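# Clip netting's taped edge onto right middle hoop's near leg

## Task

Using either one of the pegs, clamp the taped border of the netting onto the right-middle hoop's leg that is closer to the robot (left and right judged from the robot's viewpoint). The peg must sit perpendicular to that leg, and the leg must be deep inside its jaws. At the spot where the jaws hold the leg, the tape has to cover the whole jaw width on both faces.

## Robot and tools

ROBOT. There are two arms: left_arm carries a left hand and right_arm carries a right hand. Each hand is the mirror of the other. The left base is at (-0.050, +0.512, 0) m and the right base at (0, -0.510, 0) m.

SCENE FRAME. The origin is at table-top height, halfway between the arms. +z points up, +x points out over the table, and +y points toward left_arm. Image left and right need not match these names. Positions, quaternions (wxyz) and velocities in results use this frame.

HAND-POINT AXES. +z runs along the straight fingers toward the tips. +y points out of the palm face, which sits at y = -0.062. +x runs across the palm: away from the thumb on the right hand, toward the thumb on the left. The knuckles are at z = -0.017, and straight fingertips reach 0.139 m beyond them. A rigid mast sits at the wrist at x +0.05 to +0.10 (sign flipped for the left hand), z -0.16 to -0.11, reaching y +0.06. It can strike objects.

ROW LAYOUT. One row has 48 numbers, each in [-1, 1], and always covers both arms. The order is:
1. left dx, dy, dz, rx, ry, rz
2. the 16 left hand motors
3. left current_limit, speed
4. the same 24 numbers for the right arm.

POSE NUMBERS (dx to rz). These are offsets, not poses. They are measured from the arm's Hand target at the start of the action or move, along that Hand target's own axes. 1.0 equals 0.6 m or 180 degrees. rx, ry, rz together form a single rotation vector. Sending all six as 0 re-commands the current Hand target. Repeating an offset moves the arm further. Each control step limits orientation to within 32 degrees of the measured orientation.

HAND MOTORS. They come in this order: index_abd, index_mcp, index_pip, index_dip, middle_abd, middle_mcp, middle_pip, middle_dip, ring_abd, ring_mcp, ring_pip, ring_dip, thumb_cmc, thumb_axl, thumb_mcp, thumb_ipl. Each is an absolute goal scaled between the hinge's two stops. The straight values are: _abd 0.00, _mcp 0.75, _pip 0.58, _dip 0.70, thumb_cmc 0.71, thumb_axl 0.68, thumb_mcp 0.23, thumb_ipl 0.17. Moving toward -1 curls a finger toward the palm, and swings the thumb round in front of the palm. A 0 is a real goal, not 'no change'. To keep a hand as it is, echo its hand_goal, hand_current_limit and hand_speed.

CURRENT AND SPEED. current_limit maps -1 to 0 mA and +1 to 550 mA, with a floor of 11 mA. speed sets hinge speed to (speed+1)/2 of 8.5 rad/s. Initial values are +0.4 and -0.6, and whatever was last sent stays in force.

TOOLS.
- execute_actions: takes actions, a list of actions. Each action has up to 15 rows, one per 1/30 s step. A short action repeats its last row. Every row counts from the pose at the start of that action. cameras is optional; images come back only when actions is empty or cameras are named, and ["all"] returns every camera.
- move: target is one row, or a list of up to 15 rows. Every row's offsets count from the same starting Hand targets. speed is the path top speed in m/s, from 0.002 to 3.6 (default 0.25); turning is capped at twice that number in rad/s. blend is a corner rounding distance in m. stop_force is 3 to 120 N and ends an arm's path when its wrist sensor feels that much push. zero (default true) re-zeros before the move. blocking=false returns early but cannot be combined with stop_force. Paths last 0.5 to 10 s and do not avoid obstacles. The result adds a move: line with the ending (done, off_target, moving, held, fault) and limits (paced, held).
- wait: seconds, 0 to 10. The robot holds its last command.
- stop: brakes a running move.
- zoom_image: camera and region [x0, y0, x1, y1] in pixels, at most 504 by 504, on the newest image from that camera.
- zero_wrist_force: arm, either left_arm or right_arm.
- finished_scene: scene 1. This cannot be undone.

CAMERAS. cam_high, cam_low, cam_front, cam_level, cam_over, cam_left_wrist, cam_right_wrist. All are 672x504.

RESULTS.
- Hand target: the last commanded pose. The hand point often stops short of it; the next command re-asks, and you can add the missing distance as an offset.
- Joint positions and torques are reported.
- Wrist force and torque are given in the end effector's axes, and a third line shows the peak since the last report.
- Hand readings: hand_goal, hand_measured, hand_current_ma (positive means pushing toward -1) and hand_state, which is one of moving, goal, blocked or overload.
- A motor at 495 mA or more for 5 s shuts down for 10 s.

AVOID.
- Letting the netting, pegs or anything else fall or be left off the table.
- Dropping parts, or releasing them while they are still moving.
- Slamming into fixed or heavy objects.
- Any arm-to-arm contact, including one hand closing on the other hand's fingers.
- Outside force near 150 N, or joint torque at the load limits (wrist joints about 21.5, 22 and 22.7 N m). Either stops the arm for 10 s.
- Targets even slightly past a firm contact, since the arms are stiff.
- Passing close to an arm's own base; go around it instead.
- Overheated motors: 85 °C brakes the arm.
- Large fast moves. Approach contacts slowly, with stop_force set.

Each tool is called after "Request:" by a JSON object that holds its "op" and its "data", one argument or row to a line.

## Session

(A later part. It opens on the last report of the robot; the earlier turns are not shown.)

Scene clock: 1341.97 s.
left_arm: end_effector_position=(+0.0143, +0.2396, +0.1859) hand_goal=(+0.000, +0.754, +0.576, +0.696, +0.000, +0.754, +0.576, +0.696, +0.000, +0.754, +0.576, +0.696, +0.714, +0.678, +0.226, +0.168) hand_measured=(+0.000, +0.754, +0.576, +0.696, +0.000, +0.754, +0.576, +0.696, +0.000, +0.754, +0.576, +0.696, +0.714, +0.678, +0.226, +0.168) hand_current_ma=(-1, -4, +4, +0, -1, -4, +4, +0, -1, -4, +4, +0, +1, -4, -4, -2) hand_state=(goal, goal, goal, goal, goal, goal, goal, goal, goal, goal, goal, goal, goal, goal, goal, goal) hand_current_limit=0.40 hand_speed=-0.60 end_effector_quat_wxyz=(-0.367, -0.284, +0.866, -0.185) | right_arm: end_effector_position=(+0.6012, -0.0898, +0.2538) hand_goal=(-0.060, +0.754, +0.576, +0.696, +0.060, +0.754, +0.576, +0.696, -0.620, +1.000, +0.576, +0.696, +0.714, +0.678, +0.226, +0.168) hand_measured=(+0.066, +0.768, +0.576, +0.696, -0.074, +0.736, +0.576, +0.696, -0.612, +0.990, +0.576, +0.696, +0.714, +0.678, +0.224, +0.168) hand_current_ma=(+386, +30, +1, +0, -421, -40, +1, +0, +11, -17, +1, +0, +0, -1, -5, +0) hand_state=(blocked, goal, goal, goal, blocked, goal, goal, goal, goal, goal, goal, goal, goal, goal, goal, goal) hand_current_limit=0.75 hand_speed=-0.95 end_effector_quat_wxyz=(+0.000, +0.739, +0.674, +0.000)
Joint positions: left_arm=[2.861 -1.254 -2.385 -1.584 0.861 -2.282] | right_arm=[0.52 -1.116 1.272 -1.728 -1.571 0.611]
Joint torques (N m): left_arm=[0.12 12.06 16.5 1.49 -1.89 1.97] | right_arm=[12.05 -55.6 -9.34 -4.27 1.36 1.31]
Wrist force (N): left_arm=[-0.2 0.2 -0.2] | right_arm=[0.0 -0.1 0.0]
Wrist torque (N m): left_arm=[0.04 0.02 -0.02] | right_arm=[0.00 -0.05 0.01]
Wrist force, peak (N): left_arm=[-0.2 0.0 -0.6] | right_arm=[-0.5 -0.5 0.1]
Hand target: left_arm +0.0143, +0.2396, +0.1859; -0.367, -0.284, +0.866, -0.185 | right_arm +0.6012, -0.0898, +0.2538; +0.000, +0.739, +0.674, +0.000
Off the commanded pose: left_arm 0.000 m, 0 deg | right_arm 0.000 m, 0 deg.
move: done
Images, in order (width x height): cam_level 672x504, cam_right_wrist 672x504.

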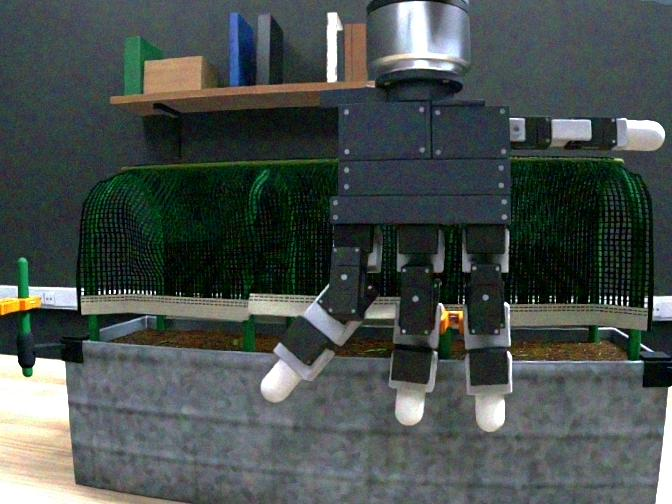

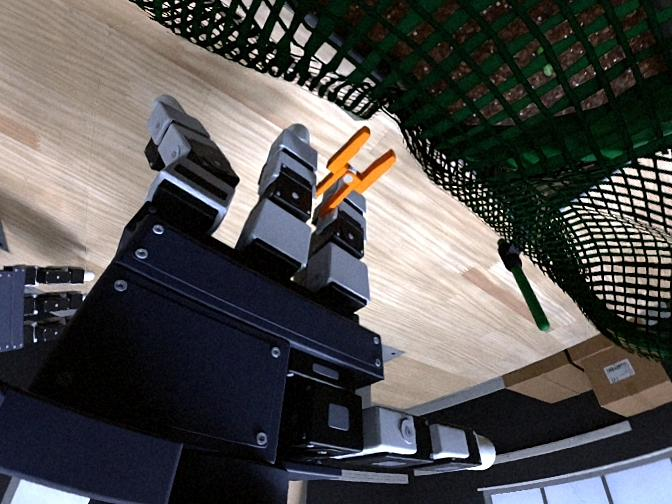

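Request:
{"op": "move", "data": {
  "target": [0,0,0,0,0,0,0,0.754,0.576,0.696,0,0.754,0.576,0.696,0,0.754,0.576,0.696,0.714,0.678,0.226,0.168,0.4,-0.6,0.009,0.0,0.0025,0,0,0,-0.06,0.754,0.576,0.696,0.06,0.754,0.576,0.696,-0.62,1.0,0.576,0.696,0.714,0.678,0.226,0.168,0.75,-0.95],
  "speed": 0.03,
  "cameras": ["cam_level","cam_right_wrist","cam_low"]
}}

Request:
{"op": "zoom_image", "data": {
  "camera": "cam_right_wrist",
  "region": [310, 60, 450, 200]
}}

Request:
{"op": "zoom_image", "data": {
  "camera": "cam_level",
  "region": [420, 285, 480, 345]
}}

Scene clock: 1512.03 s.
left_arm: end_effector_position=(+0.0143, +0.2396, +0.1859) hand_goal=(+0.000, +0.754, +0.576, +0.696, +0.000, +0.754, +0.576, +0.696, +0.000, +0.754, +0.576, +0.696, +0.714, +0.678, +0.226, +0.168) hand_measured=(+0.000, +0.754, +0.576, +0.696, +0.000, +0.754, +0.576, +0.696, +0.000, +0.754, +0.576, +0.696, +0.714, +0.678, +0.226, +0.168) hand_current_ma=(-1, -4, +4, +0, -1, -4, +4, +0, -1, -4, +4, +0, +1, -4, -4, -2) hand_state=(goal, goal, goal, goal, goal, goal, goal, goal, goal, goal, goal, goal, goal, goal, goal, goal) hand_current_limit=0.40 hand_speed=-0.60 end_effector_quat_wxyz=(-0.367, -0.284, +0.866, -0.185) | right_arm: end_effector_position=(+0.6017, -0.0844, +0.2523) hand_goal=(-0.060, +0.754, +0.576, +0.696, +0.060, +0.754, +0.576, +0.696, -0.620, +1.000, +0.576, +0.696, +0.714, +0.678, +0.226, +0.168) hand_measured=(+0.066, +0.768, +0.576, +0.696, -0.074, +0.736, +0.576, +0.696, -0.612, +0.990, +0.576, +0.696, +0.714, +0.678, +0.224, +0.168) hand_current_ma=(+386, +30, +1, +0, -421, -40, +1, +0, +11, -17, +1, +0, +0, -1, -5, +0) hand_state=(blocked, goal, goal, goal, blocked, goal, goal, goal, goal, goal, goal, goal, goal, goal, goal, goal) hand_current_limit=0.75 hand_speed=-0.95 end_effector_quat_wxyz=(+0.000, +0.739, +0.674, +0.000)
Joint positions: left_arm=[2.861 -1.254 -2.385 -1.584 0.861 -2.282] | right_arm=[0.526 -1.106 1.261 -1.726 -1.571 0.618]
Joint torques (N m): left_arm=[-0.01 11.46 17.36 1.52 -2.09 1.98] | right_arm=[2.81 -40.85 -20.48 -1.27 0.96 0.08]
Wrist force (N): left_arm=[0.0 -0.1 -0.2] | right_arm=[-0.1 0.0 0.2]
Wrist torque (N m): left_arm=[0.00 0.00 0.00] | right_arm=[0.00 -0.04 0.00]
Wrist force, peak (N): left_arm=[0.0 0.3 -0.4] | right_arm=[-0.4 -0.1 0.3]
Hand target: left_arm +0.0143, +0.2396, +0.1859; -0.367, -0.284, +0.866, -0.185 | right_arm +0.6017, -0.0845, +0.2523; +0.000, +0.739, +0.674, +0.000
Off the commanded pose: left_arm 0.000 m, 0 deg | right_arm 0.000 m, 0 deg.
move: done
Images, in order (width x height): cam_low 672x504, cam_level 672x504, cam_right_wrist 672x504.

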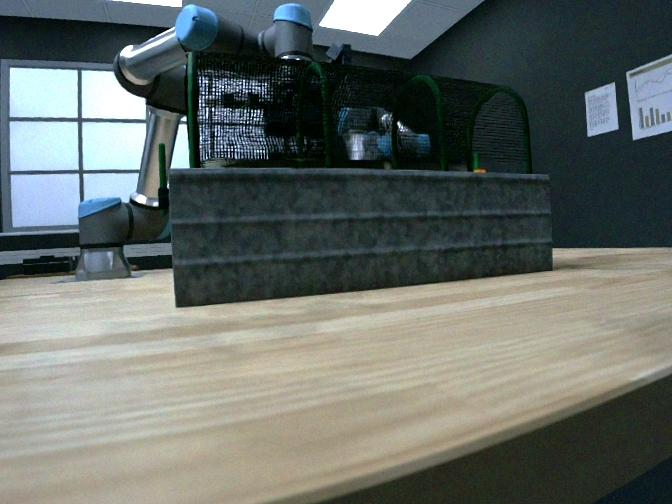

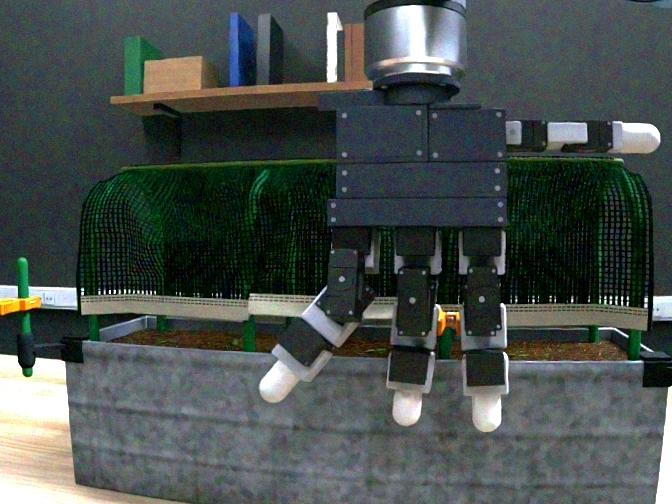

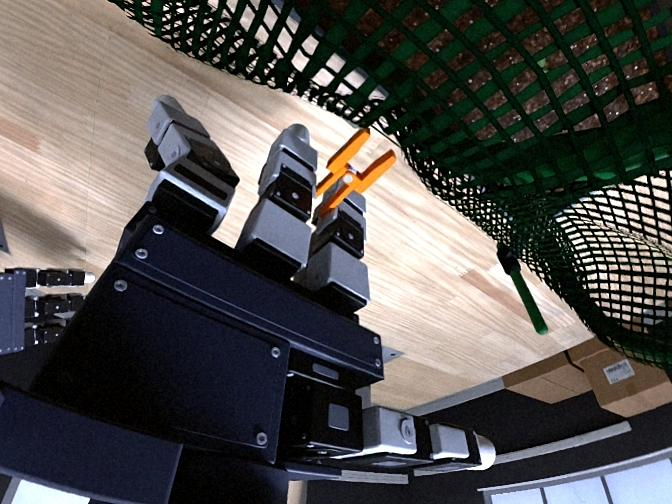

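Scaled by 3.600 from the camera's 672x504 image, which has a finer 960x720 frame.

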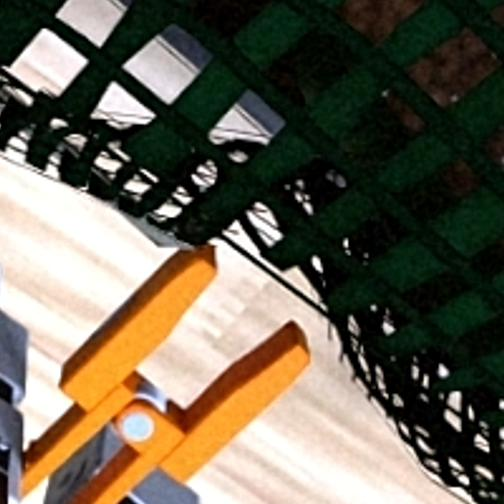

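Scaled by 8.400 from the camera's 672x504 image, which has a finer 960x720 frame.

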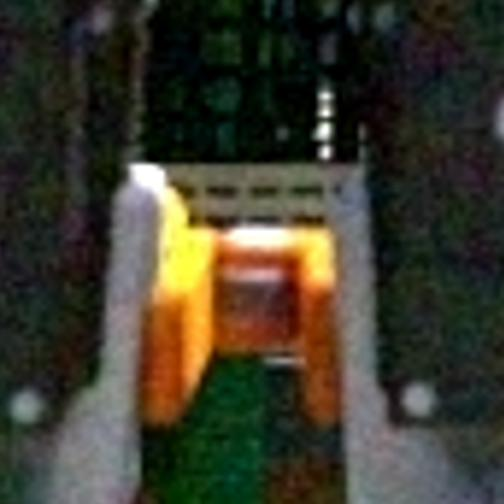

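Request:
{"op": "move", "data": {
  "target": [0,0,0,0,0,0,0,0.754,0.576,0.696,0,0.754,0.576,0.696,0,0.754,0.576,0.696,0.714,0.678,0.226,0.168,0.4,-0.6,0.0017,0.0183,0,0,0,0,-0.06,0.754,0.576,0.696,0.06,0.754,0.576,0.696,-0.62,1.0,0.576,0.696,0.714,0.678,0.226,0.168,0.75,-0.95],
  "speed": 0.025,
  "stop_force": 4,
  "cameras": ["cam_level","cam_right_wrist","cam_low"]
}}

Request:
{"op": "zoom_image", "data": {
  "camera": "cam_right_wrist",
  "region": [310, 60, 450, 200]
}}

Request:
{"op": "zoom_image", "data": {
  "camera": "cam_level",
  "region": [420, 285, 480, 345]
}}

Request:
{"op": "zoom_image", "data": {
  "camera": "cam_low",
  "region": [260, 110, 350, 180]
}}

Scene clock: 1524.33 s.
left_arm: end_effector_position=(+0.0143, +0.2396, +0.1859) hand_goal=(+0.000, +0.754, +0.576, +0.696, +0.000, +0.754, +0.576, +0.696, +0.000, +0.754, +0.576, +0.696, +0.714, +0.678, +0.226, +0.168) hand_measured=(+0.000, +0.754, +0.576, +0.696, +0.000, +0.754, +0.576, +0.696, +0.000, +0.754, +0.576, +0.696, +0.714, +0.678, +0.226, +0.168) hand_current_ma=(-1, -4, +4, +0, -1, -4, +4, +0, -1, -4, +4, +0, +1, -4, -4, -2) hand_state=(goal, goal, goal, goal, goal, goal, goal, goal, goal, goal, goal, goal, goal, goal, goal, goal) hand_current_limit=0.40 hand_speed=-0.60 end_effector_quat_wxyz=(-0.367, -0.284, +0.866, -0.185) | right_arm: end_effector_position=(+0.6127, -0.0844, +0.2523) hand_goal=(-0.060, +0.754, +0.576, +0.696, +0.060, +0.754, +0.576, +0.696, -0.620, +1.000, +0.576, +0.696, +0.714, +0.678, +0.226, +0.168) hand_measured=(+0.066, +0.768, +0.576, +0.696, -0.074, +0.736, +0.576, +0.696, -0.612, +0.990, +0.576, +0.696, +0.714, +0.678, +0.224, +0.168) hand_current_ma=(+386, +30, +1, +0, -421, -40, +1, +0, +11, -17, +1, +0, +0, -1, -5, +0) hand_state=(blocked, goal, goal, goal, blocked, goal, goal, goal, goal, goal, goal, goal, goal, goal, goal, goal) hand_current_limit=0.75 hand_speed=-0.95 end_effector_quat_wxyz=(+0.000, +0.739, +0.674, +0.000)
Joint positions: left_arm=[2.861 -1.254 -2.385 -1.584 0.861 -2.282] | right_arm=[0.518 -1.085 1.23 -1.716 -1.571 0.61]
Joint torques (N m): left_arm=[0.04 12.29 16.46 1.49 -2.07 1.81] | right_arm=[9.72 -56.06 -9.03 -4.33 -0.54 1.19]
Wrist force (N): left_arm=[-0.2 0.1 -0.1] | right_arm=[-0.4 -0.1 0.0]
Wrist torque (N m): left_arm=[0.02 0.02 -0.02] | right_arm=[0.01 0.00 -0.04]
Wrist force, peak (N): left_arm=[0.0 0.3 -0.6] | right_arm=[0.0 -0.9 0.3]
Hand target: left_arm +0.0143, +0.2396, +0.1859; -0.367, -0.284, +0.866, -0.185 | right_arm +0.6127, -0.0844, +0.2523; +0.000, +0.739, +0.674, +0.000
Off the commanded pose: left_arm 0.000 m, 0 deg | right_arm 0.000 m, 0 deg.
move: done
Images, in order (width x height): cam_low 672x504, cam_level 672x504, cam_right_wrist 672x504.

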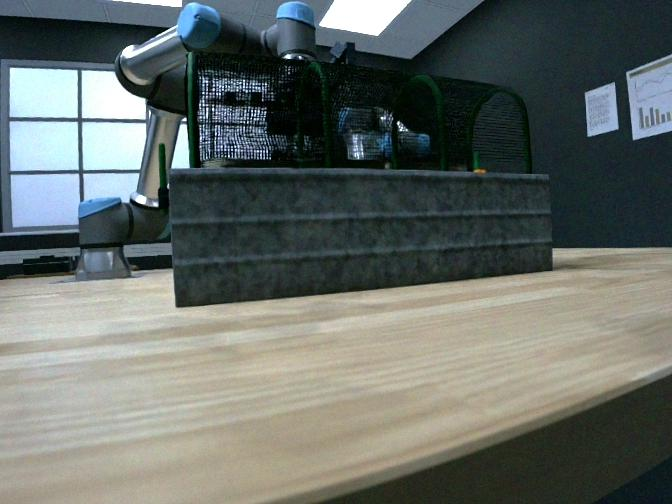

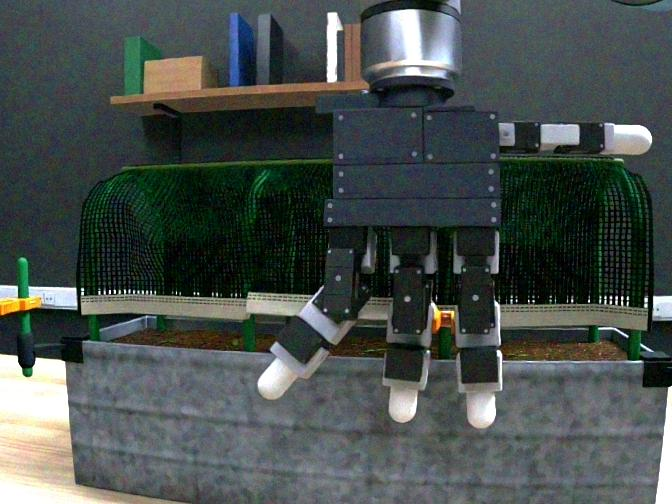

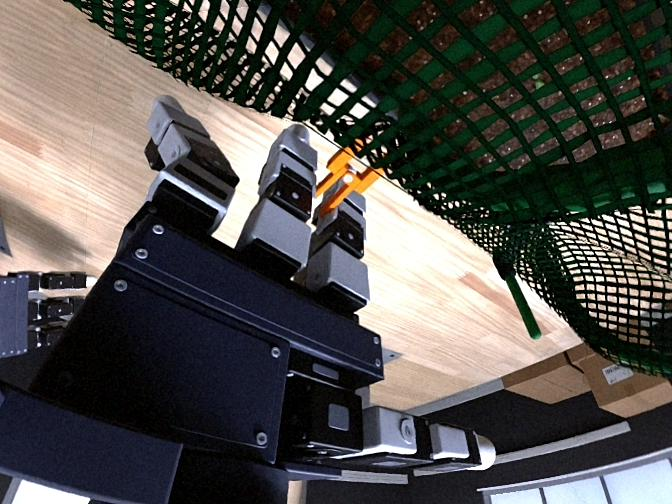

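Scaled by 3.600 from the camera's 672x504 image, which has a finer 960x720 frame.

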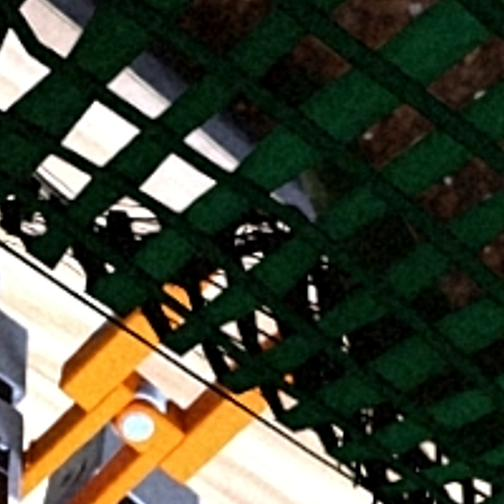

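Scaled by 8.400 from the camera's 672x504 image, which has a finer 960x720 frame.

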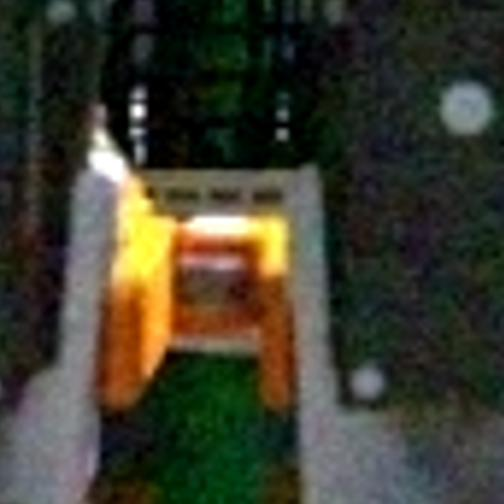

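Scaled by 5.600 from the camera's 672x504 image, which has a finer 960x720 frame.

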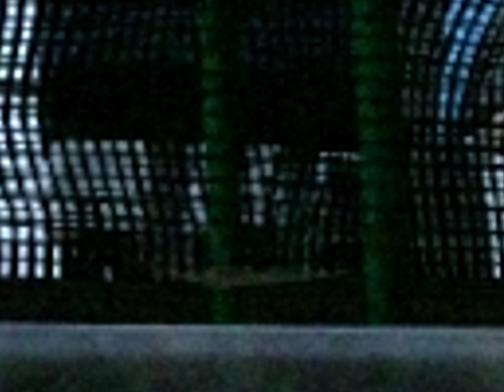

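Request:
{"op": "move", "data": {
  "target": [0,0,0,0,0,0,0,0.754,0.576,0.696,0,0.754,0.576,0.696,0,0.754,0.576,0.696,0.714,0.678,0.226,0.168,0.4,-0.6,-0.0017,0.0167,0,0,0,0,-0.06,0.754,0.576,0.696,0.06,0.754,0.576,0.696,-0.62,1.0,0.576,0.696,0.714,0.678,0.226,0.168,0.75,-0.95],
  "speed": 0.025,
  "stop_force": 4,
  "cameras": ["cam_level","cam_right_wrist","cam_low"]
}}

Request:
{"op": "zoom_image", "data": {
  "camera": "cam_right_wrist",
  "region": [310, 80, 450, 220]
}}

Request:
{"op": "zoom_image", "data": {
  "camera": "cam_level",
  "region": [400, 265, 490, 355]
}}

Request:
{"op": "zoom_image", "data": {
  "camera": "cam_low",
  "region": [260, 110, 350, 180]
}}

Scene clock: 1565.20 s.
left_arm: end_effector_position=(+0.0143, +0.2396, +0.1859) hand_goal=(+0.000, +0.754, +0.576, +0.696, +0.000, +0.754, +0.576, +0.696, +0.000, +0.754, +0.576, +0.696, +0.714, +0.678, +0.226, +0.168) hand_measured=(+0.000, +0.754, +0.576, +0.696, +0.000, +0.754, +0.576, +0.696, +0.000, +0.754, +0.576, +0.696, +0.714, +0.678, +0.226, +0.168) hand_current_ma=(-1, -4, +4, +0, -1, -4, +4, +0, -1, -4, +4, +0, +1, -4, -4, -2) hand_state=(goal, goal, goal, goal, goal, goal, goal, goal, goal, goal, goal, goal, goal, goal, goal, goal) hand_current_limit=0.40 hand_speed=-0.60 end_effector_quat_wxyz=(-0.367, -0.284, +0.866, -0.185) | right_arm: end_effector_position=(+0.6226, -0.0864, +0.2523) hand_goal=(-0.060, +0.754, +0.576, +0.696, +0.060, +0.754, +0.576, +0.696, -0.620, +1.000, +0.576, +0.696, +0.714, +0.678, +0.226, +0.168) hand_measured=(+0.066, +0.768, +0.576, +0.696, -0.074, +0.736, +0.576, +0.696, -0.612, +0.990, +0.576, +0.696, +0.714, +0.678, +0.224, +0.168) hand_current_ma=(+386, +30, +1, +0, -421, -40, +1, +0, +11, -17, +1, +0, +0, -1, -5, +0) hand_state=(blocked, goal, goal, goal, blocked, goal, goal, goal, goal, goal, goal, goal, goal, goal, goal, goal) hand_current_limit=0.75 hand_speed=-0.95 end_effector_quat_wxyz=(+0.000, +0.739, +0.674, +0.000)
Joint positions: left_arm=[2.861 -1.254 -2.385 -1.584 0.861 -2.282] | right_arm=[0.509 -1.069 1.205 -1.708 -1.571 0.6]
Joint torques (N m): left_arm=[0.25 12.98 15.56 1.46 -2.28 1.92] | right_arm=[10.25 -56.32 -9.92 -3.99 -0.23 1.16]
Wrist force (N): left_arm=[-0.1 -0.1 -0.3] | right_arm=[-0.2 -0.2 0.0]
Wrist torque (N m): left_arm=[0.01 -0.01 0.01] | right_arm=[0.01 -0.03 -0.03]
Wrist force, peak (N): left_arm=[0.0 0.2 -0.5] | right_arm=[-0.8 0.1 0.2]
Hand target: left_arm +0.0143, +0.2396, +0.1859; -0.367, -0.284, +0.866, -0.185 | right_arm +0.6226, -0.0864, +0.2523; +0.000, +0.739, +0.674, +0.000
Off the commanded pose: left_arm 0.000 m, 0 deg | right_arm 0.000 m, 0 deg.
move: done
Images, in order (width x height): cam_low 672x504, cam_level 672x504, cam_right_wrist 672x504.

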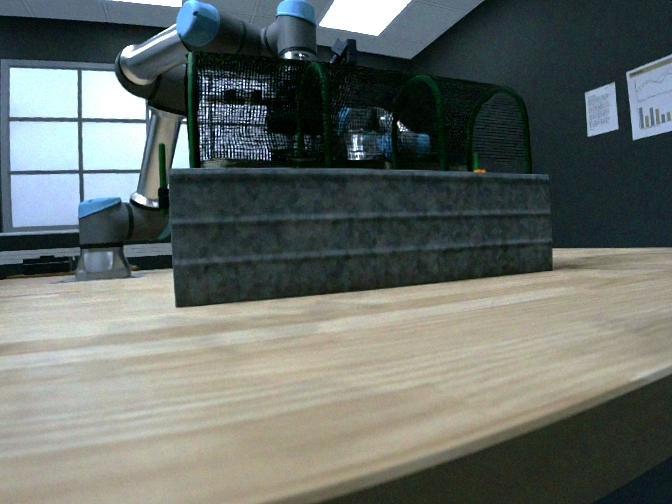

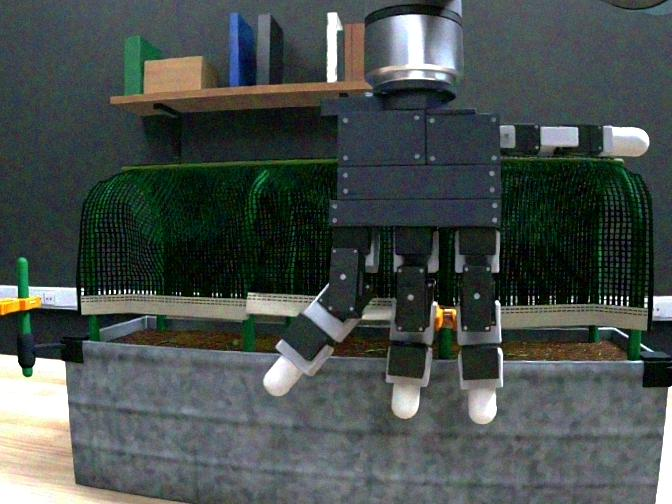

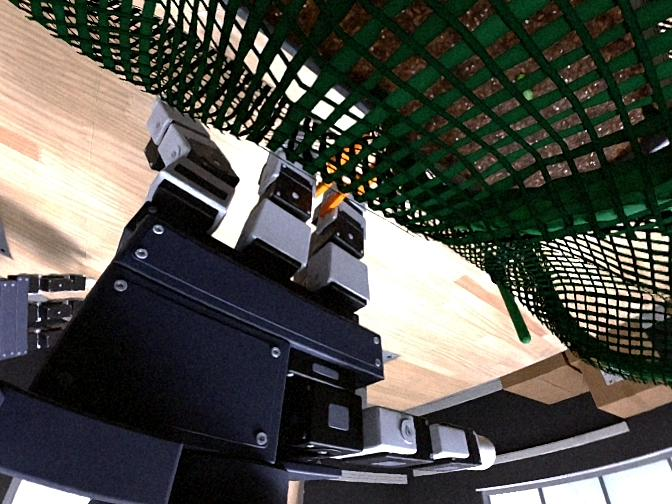

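Scaled by 3.600 from the camera's 672x504 image, which has a finer 960x720 frame.

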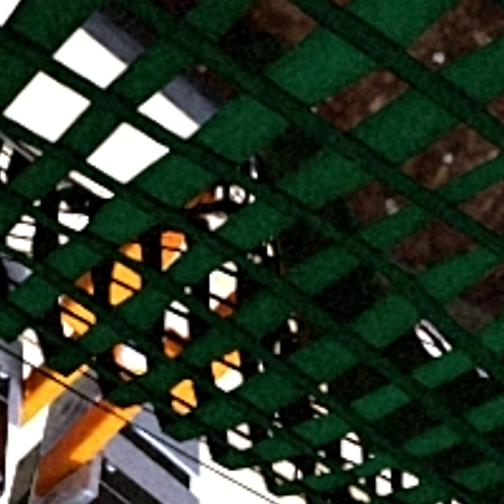

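Scaled by 5.600 from the camera's 672x504 image, which has a finer 960x720 frame.

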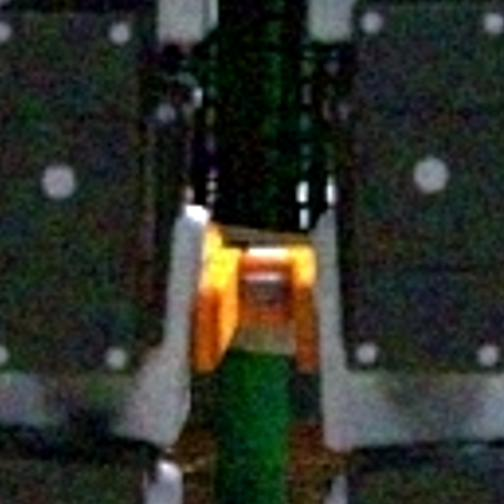

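Scaled by 5.600 from the camera's 672x504 image, which has a finer 960x720 frame.

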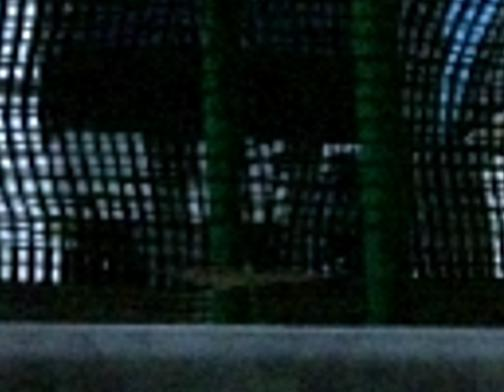

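Request:
{"op": "move", "data": {
  "target": [0,0,0,0,0,0,0,0.754,0.576,0.696,0,0.754,0.576,0.696,0,0.754,0.576,0.696,0.714,0.678,0.226,0.168,0.4,-0.6,-0.0008,0.0133,0,0,0,0,-0.06,0.754,0.576,0.696,0.06,0.754,0.576,0.696,-0.62,1.0,0.576,0.696,0.714,0.678,0.226,0.168,0.75,-0.95],
  "speed": 0.012,
  "stop_force": 3,
  "cameras": ["cam_level","cam_right_wrist","cam_low"]
}}

Request:
{"op": "zoom_image", "data": {
  "camera": "cam_right_wrist",
  "region": [310, 80, 450, 220]
}}

Request:
{"op": "zoom_image", "data": {
  "camera": "cam_level",
  "region": [400, 265, 490, 355]
}}

Request:
{"op": "zoom_image", "data": {
  "camera": "cam_low",
  "region": [260, 110, 350, 180]
}}

Scene clock: 1582.20 s.
left_arm: end_effector_position=(+0.0143, +0.2396, +0.1859) hand_goal=(+0.000, +0.754, +0.576, +0.696, +0.000, +0.754, +0.576, +0.696, +0.000, +0.754, +0.576, +0.696, +0.714, +0.678, +0.226, +0.168) hand_measured=(+0.000, +0.754, +0.576, +0.696, +0.000, +0.754, +0.576, +0.696, +0.000, +0.754, +0.576, +0.696, +0.714, +0.678, +0.226, +0.168) hand_current_ma=(-1, -4, +4, +0, -1, -4, +4, +0, -1, -4, +4, +0, +1, -4, -4, -2) hand_state=(goal, goal, goal, goal, goal, goal, goal, goal, goal, goal, goal, goal, goal, goal, goal, goal) hand_current_limit=0.40 hand_speed=-0.60 end_effector_quat_wxyz=(-0.367, -0.284, +0.866, -0.185) | right_arm: end_effector_position=(+0.6305, -0.0876, +0.2523) hand_goal=(-0.060, +0.754, +0.576, +0.696, +0.060, +0.754, +0.576, +0.696, -0.620, +1.000, +0.576, +0.696, +0.714, +0.678, +0.226, +0.168) hand_measured=(+0.066, +0.768, +0.576, +0.696, -0.074, +0.736, +0.576, +0.696, -0.612, +0.990, +0.576, +0.696, +0.714, +0.678, +0.224, +0.168) hand_current_ma=(+386, +31, +1, +0, -421, -40, +1, +0, +11, -17, +1, +0, +0, -1, -5, +0) hand_state=(blocked, goal, goal, goal, blocked, goal, goal, goal, goal, goal, goal, goal, goal, goal, goal, goal) hand_current_limit=0.75 hand_speed=-0.95 end_effector_quat_wxyz=(+0.000, +0.739, +0.674, +0.000)
Joint positions: left_arm=[2.861 -1.254 -2.385 -1.584 0.861 -2.282] | right_arm=[0.502 -1.056 1.185 -1.7 -1.571 0.593]
Joint torques (N m): left_arm=[-0.87 13.59 16.44 1.56 -2.34 1.8] | right_arm=[8.68 -57.2 -7.79 -3.7 0.99 1.12]
Wrist force (N): left_arm=[0.0 0.0 -0.1] | right_arm=[-0.2 -0.6 0.2]
Wrist torque (N m): left_arm=[0.01 -0.01 0.00] | right_arm=[0.01 -0.02 -0.03]
Wrist force, peak (N): left_arm=[0.1 0.3 -0.5] | right_arm=[-0.4 -1.0 0.3]
Hand target: left_arm +0.0143, +0.2396, +0.1859; -0.367, -0.284, +0.866, -0.185 | right_arm +0.6305, -0.0876, +0.2523; +0.000, +0.739, +0.674, +0.000
Off the commanded pose: left_arm 0.000 m, 0 deg | right_arm 0.000 m, 0 deg.
move: done
Images, in order (width x height): cam_low 672x504, cam_level 672x504, cam_right_wrist 672x504.

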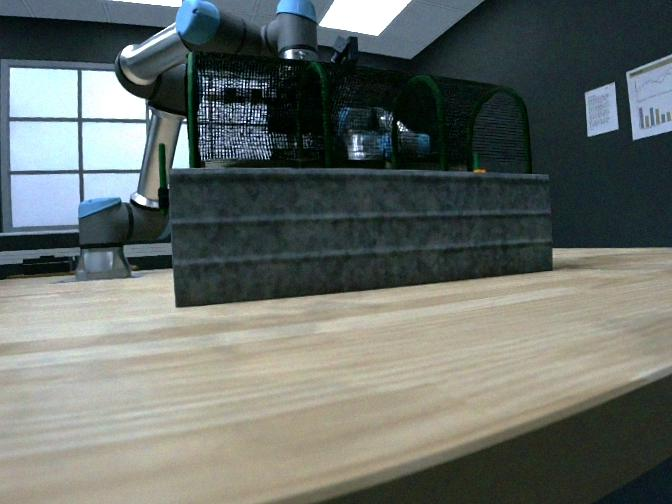

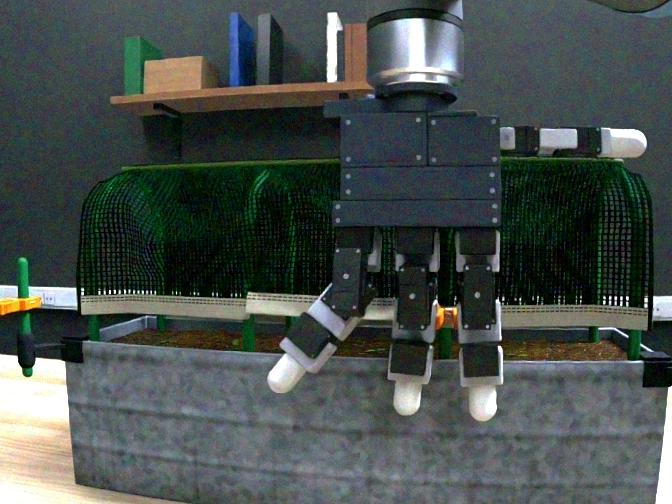

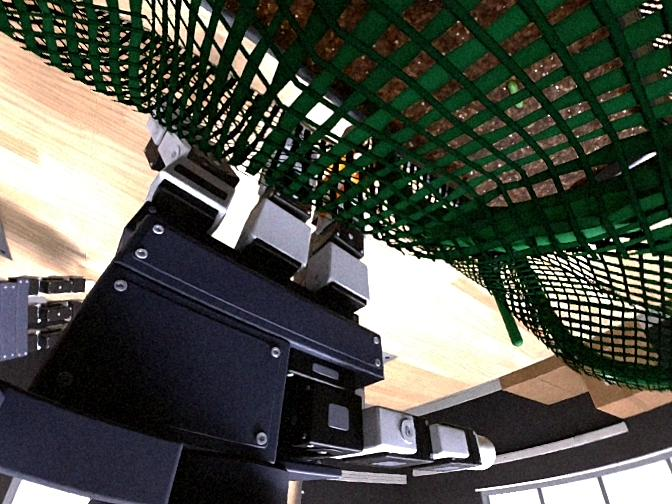

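Scaled by 3.600 from the camera's 672x504 image, which has a finer 960x720 frame.

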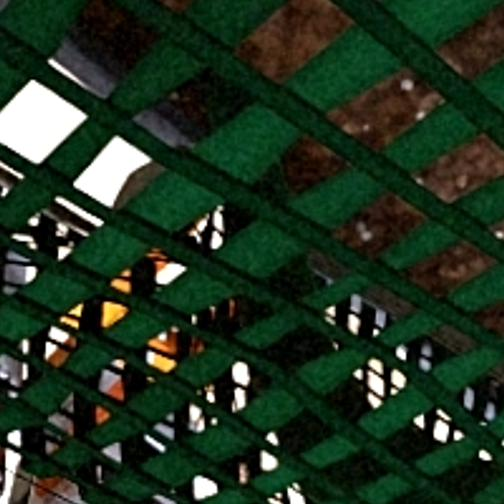

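Scaled by 5.600 from the camera's 672x504 image, which has a finer 960x720 frame.

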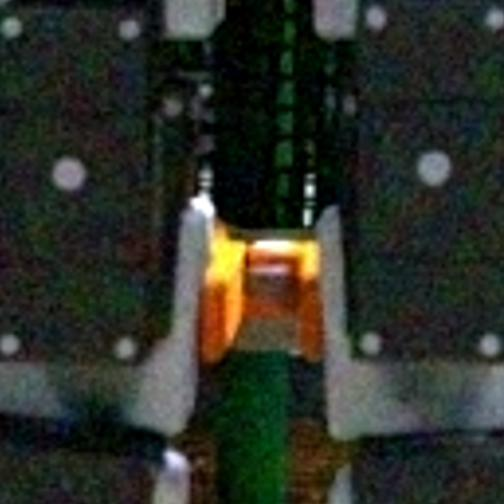

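Scaled by 5.600 from the camera's 672x504 image, which has a finer 960x720 frame.

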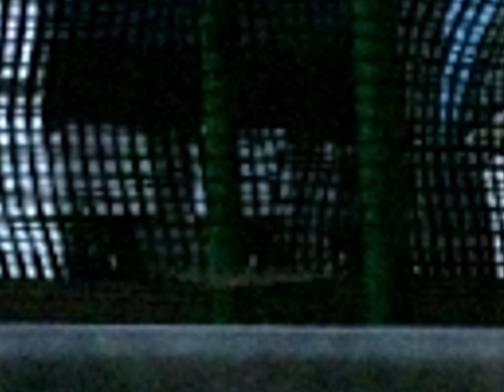

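Request:
{"op": "zoom_image", "data": {
  "camera": "cam_level",
  "region": [340, 270, 500, 340]
}}

Request:
{"op": "zoom_image", "data": {
  "camera": "cam_right_wrist",
  "region": [230, 100, 450, 260]
}}

Scaled by 3.150 from the camera's 672x504 image, which has a finer 960x720 frame.

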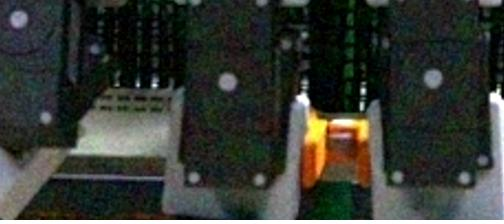

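Scaled by 2.291 from the camera's 672x504 image, which has a finer 960x720 frame.

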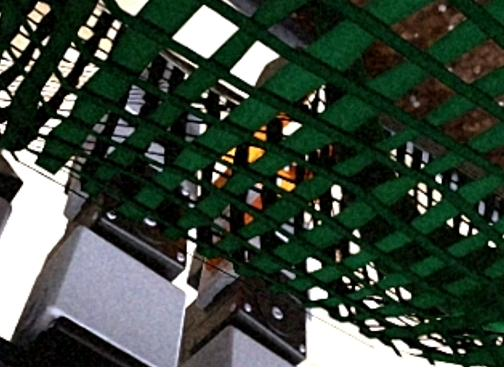

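Request:
{"op": "move", "data": {
  "target": [0,0,0,0,0,0,0,0.754,0.576,0.696,0,0.754,0.576,0.696,0,0.754,0.576,0.696,0.714,0.678,0.226,0.168,0.4,-0.6,0.0033,0.0,0.0033,0,0,0,-0.06,0.754,0.576,0.696,0.06,0.754,0.576,0.696,-0.62,1.0,0.576,0.696,0.714,0.678,0.226,0.168,0.75,-0.95],
  "speed": 0.012,
  "stop_force": 3,
  "cameras": ["cam_level"]
}}

Request:
{"op": "zoom_image", "data": {
  "camera": "cam_level",
  "region": [415, 285, 475, 345]
}}

Scene clock: 1615.07 s.
left_arm: end_effector_position=(+0.0143, +0.2396, +0.1859) hand_goal=(+0.000, +0.754, +0.576, +0.696, +0.000, +0.754, +0.576, +0.696, +0.000, +0.754, +0.576, +0.696, +0.714, +0.678, +0.226, +0.168) hand_measured=(+0.000, +0.754, +0.576, +0.696, +0.000, +0.754, +0.576, +0.696, +0.000, +0.754, +0.576, +0.696, +0.714, +0.678, +0.226, +0.168) hand_current_ma=(-1, -4, +4, +0, -1, -4, +4, +0, -1, -4, +4, +0, +1, -4, -4, -2) hand_state=(goal, goal, goal, goal, goal, goal, goal, goal, goal, goal, goal, goal, goal, goal, goal, goal) hand_current_limit=0.40 hand_speed=-0.60 end_effector_quat_wxyz=(-0.367, -0.284, +0.866, -0.185) | right_arm: end_effector_position=(+0.6306, -0.0856, +0.2503) hand_goal=(-0.060, +0.754, +0.576, +0.696, +0.060, +0.754, +0.576, +0.696, -0.620, +1.000, +0.576, +0.696, +0.714, +0.678, +0.226, +0.168) hand_measured=(+0.066, +0.768, +0.576, +0.696, -0.074, +0.736, +0.576, +0.696, -0.612, +0.990, +0.576, +0.696, +0.714, +0.678, +0.224, +0.168) hand_current_ma=(+386, +31, +1, +0, -419, -40, +1, +0, +11, -17, +1, +0, +0, -1, -5, +0) hand_state=(blocked, goal, goal, goal, blocked, goal, goal, goal, goal, goal, goal, goal, goal, goal, goal, goal) hand_current_limit=0.75 hand_speed=-0.95 end_effector_quat_wxyz=(+0.000, +0.739, +0.674, +0.000)
Joint positions: left_arm=[2.861 -1.254 -2.385 -1.584 0.861 -2.282] | right_arm=[0.504 -1.051 1.183 -1.703 -1.571 0.595]
Joint torques (N m): left_arm=[0.07 13.78 15.79 1.54 -2.21 2] | right_arm=[2.03 -40.35 -27.76 -2.46 0.88 -0.93]
Wrist force (N): left_arm=[-0.1 -0.1 -0.1] | right_arm=[0.1 -1.0 -0.1]
Wrist torque (N m): left_arm=[-0.01 0.01 -0.01] | right_arm=[0.00 -0.02 -0.02]
Wrist force, peak (N): left_arm=[0.1 -0.4 -0.5] | right_arm=[-0.4 -1.2 -0.1]
Hand target: left_arm +0.0143, +0.2396, +0.1859; -0.367, -0.284, +0.866, -0.185 | right_arm +0.6306, -0.0856, +0.2503; +0.000, +0.739, +0.674, +0.000
Off the commanded pose: left_arm 0.000 m, 0 deg | right_arm 0.000 m, 0 deg.
move: done
Images, in order (width x height): cam_level 672x504.

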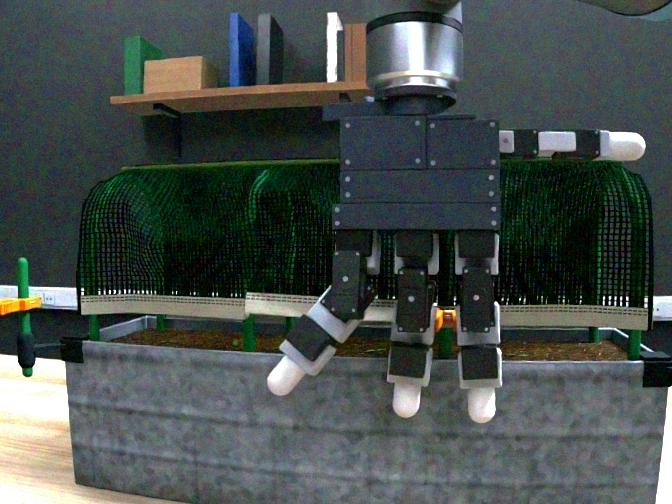

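Scaled by 8.400 from the camera's 672x504 image, which has a finer 960x720 frame.

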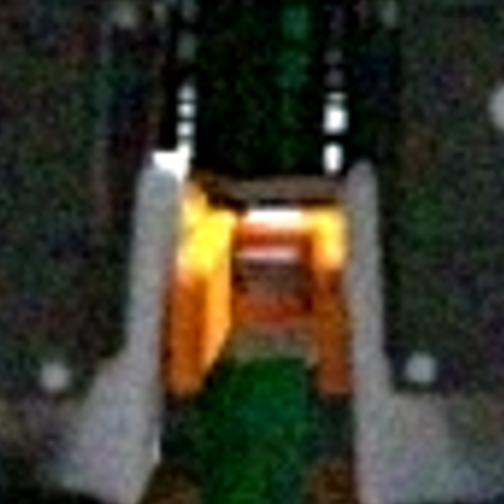

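Request:
{"op": "move", "data": {
  "target": [0,0,0,0,0,0,0,0.754,0.576,0.696,0,0.754,0.576,0.696,0,0.754,0.576,0.696,0.714,0.678,0.226,0.168,0.4,-0.6,0.0,0.015,0.0,0,0,0,-0.06,0.754,0.576,0.696,0.06,0.754,0.576,0.696,-0.62,1.0,0.576,0.696,0.714,0.678,0.226,0.168,0.75,-0.95],
  "speed": 0.01,
  "stop_force": 3,
  "cameras": ["cam_level","cam_right_wrist","cam_low"]
}}

Request:
{"op": "zoom_image", "data": {
  "camera": "cam_level",
  "region": [415, 285, 475, 345]
}}

Request:
{"op": "zoom_image", "data": {
  "camera": "cam_right_wrist",
  "region": [230, 100, 450, 260]
}}

Request:
{"op": "zoom_image", "data": {
  "camera": "cam_low",
  "region": [260, 110, 350, 180]
}}

Scene clock: 1625.53 s.
left_arm: end_effector_position=(+0.0143, +0.2396, +0.1859) hand_goal=(+0.000, +0.754, +0.576, +0.696, +0.000, +0.754, +0.576, +0.696, +0.000, +0.754, +0.576, +0.696, +0.714, +0.678, +0.226, +0.168) hand_measured=(+0.000, +0.754, +0.576, +0.696, +0.000, +0.754, +0.576, +0.696, +0.000, +0.754, +0.576, +0.696, +0.714, +0.678, +0.226, +0.168) hand_current_ma=(-1, -4, +4, +0, -1, -4, +4, +0, -1, -4, +4, +0, +1, -4, -4, -2) hand_state=(goal, goal, goal, goal, goal, goal, goal, goal, goal, goal, goal, goal, goal, goal, goal, goal) hand_current_limit=0.40 hand_speed=-0.60 end_effector_quat_wxyz=(-0.367, -0.284, +0.866, -0.185) | right_arm: end_effector_position=(+0.6396, -0.0864, +0.2503) hand_goal=(-0.060, +0.754, +0.576, +0.696, +0.060, +0.754, +0.576, +0.696, -0.620, +1.000, +0.576, +0.696, +0.714, +0.678, +0.226, +0.168) hand_measured=(+0.062, +0.770, +0.576, +0.696, -0.072, +0.736, +0.576, +0.696, -0.612, +0.990, +0.576, +0.696, +0.714, +0.678, +0.224, +0.168) hand_current_ma=(+376, +36, +1, +0, -413, -39, +1, +0, +11, -17, +1, +0, +0, -1, -5, +0) hand_state=(blocked, goal, goal, goal, blocked, goal, goal, goal, goal, goal, goal, goal, goal, goal, goal, goal) hand_current_limit=0.75 hand_speed=-0.95 end_effector_quat_wxyz=(+0.000, +0.739, +0.674, +0.000)
Joint positions: left_arm=[2.861 -1.254 -2.385 -1.584 0.861 -2.282] | right_arm=[0.497 -1.035 1.158 -1.694 -1.571 0.588]
Joint torques (N m): left_arm=[-1.17 13.21 15.79 1.4 -2.57 2.01] | right_arm=[11.03 -58.97 -9.76 -4.26 0.7 1.27]
Wrist force (N): left_arm=[0.1 -0.2 -0.1] | right_arm=[0.0 -1.4 0.0]
Wrist torque (N m): left_arm=[-0.02 -0.01 0.01] | right_arm=[0.02 0.03 -0.02]
Wrist force, peak (N): left_arm=[0.3 -0.1 -0.5] | right_arm=[-0.3 -1.9 0.3]
Hand target: left_arm +0.0143, +0.2396, +0.1859; -0.367, -0.284, +0.866, -0.185 | right_arm +0.6396, -0.0864, +0.2503; +0.000, +0.739, +0.674, +0.000
Off the commanded pose: left_arm 0.000 m, 0 deg | right_arm 0.000 m, 0 deg.
move: done
Images, in order (width x height): cam_low 672x504, cam_level 672x504, cam_right_wrist 672x504.

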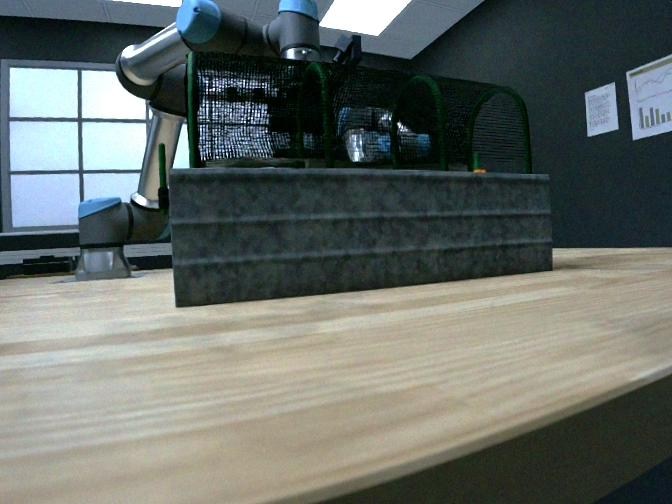

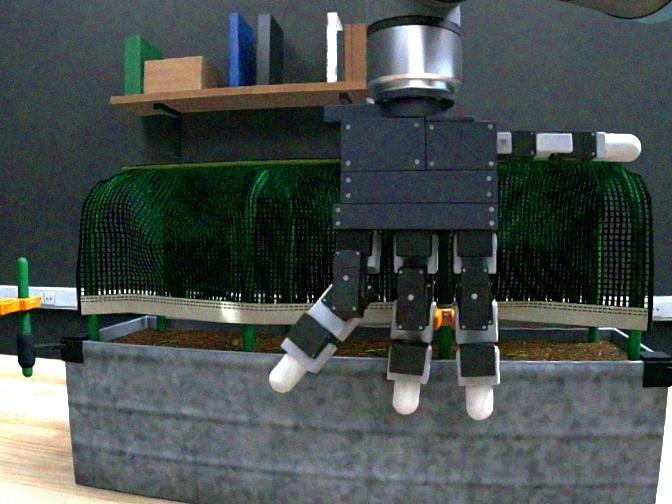

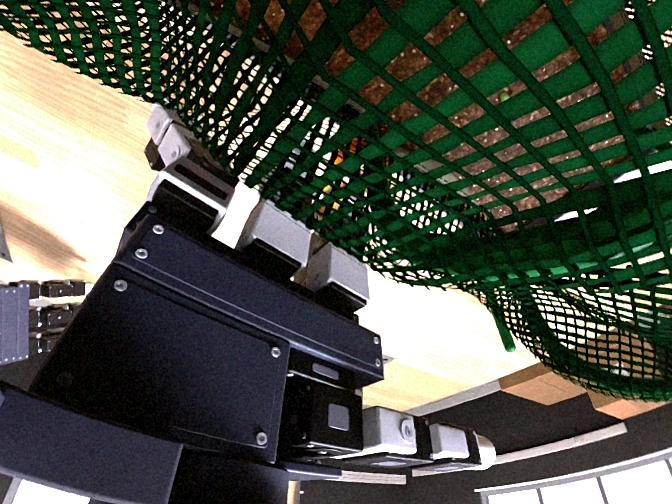

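Scaled by 8.400 from the camera's 672x504 image, which has a finer 960x720 frame.

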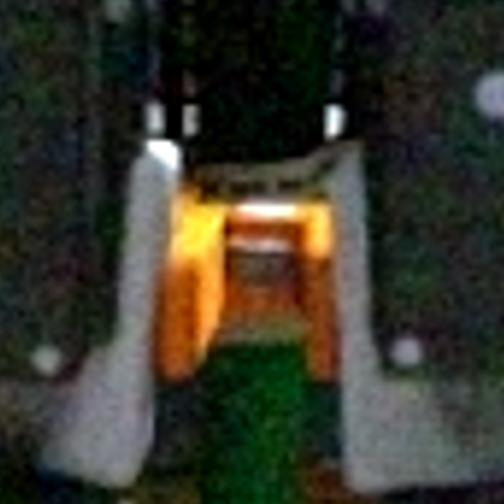

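Scaled by 2.291 from the camera's 672x504 image, which has a finer 960x720 frame.

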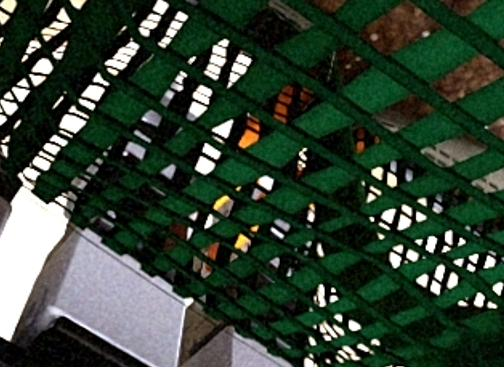

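Scaled by 5.600 from the camera's 672x504 image, which has a finer 960x720 frame.

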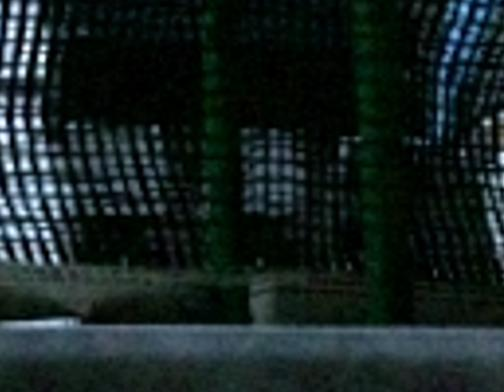

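Request:
{"op": "zoom_image", "data": {
  "camera": "cam_low",
  "region": [255, 135, 345, 175]
}}

Request:
{"op": "zoom_image", "data": {
  "camera": "cam_level",
  "region": [230, 260, 410, 350]
}}

Request:
{"op": "zoom_image", "data": {
  "camera": "cam_level",
  "region": [425, 295, 465, 335]
}}

Request:
{"op": "zoom_image", "data": {
  "camera": "cam_level",
  "region": [480, 260, 660, 350]
}}

Scaled by 5.600 from the camera's 672x504 image, which has a finer 960x720 frame.

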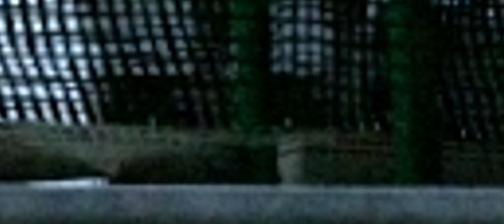

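Scaled by 2.800 from the camera's 672x504 image, which has a finer 960x720 frame.

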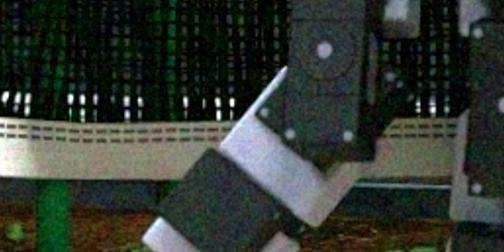

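Scaled by 12.600 from the camera's 672x504 image, which has a finer 960x720 frame.

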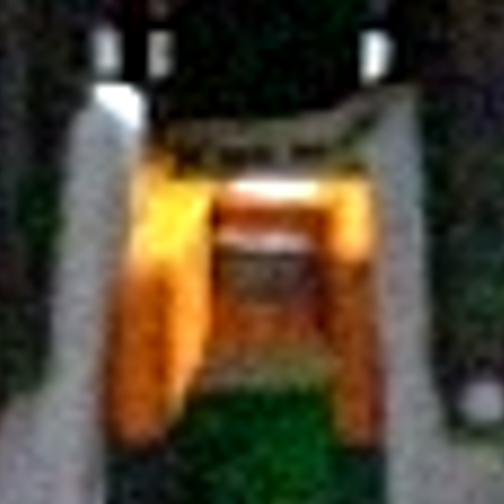

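Scaled by 2.800 from the camera's 672x504 image, which has a finer 960x720 frame.

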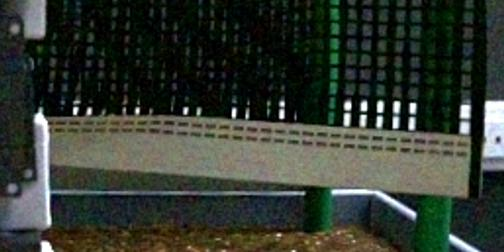

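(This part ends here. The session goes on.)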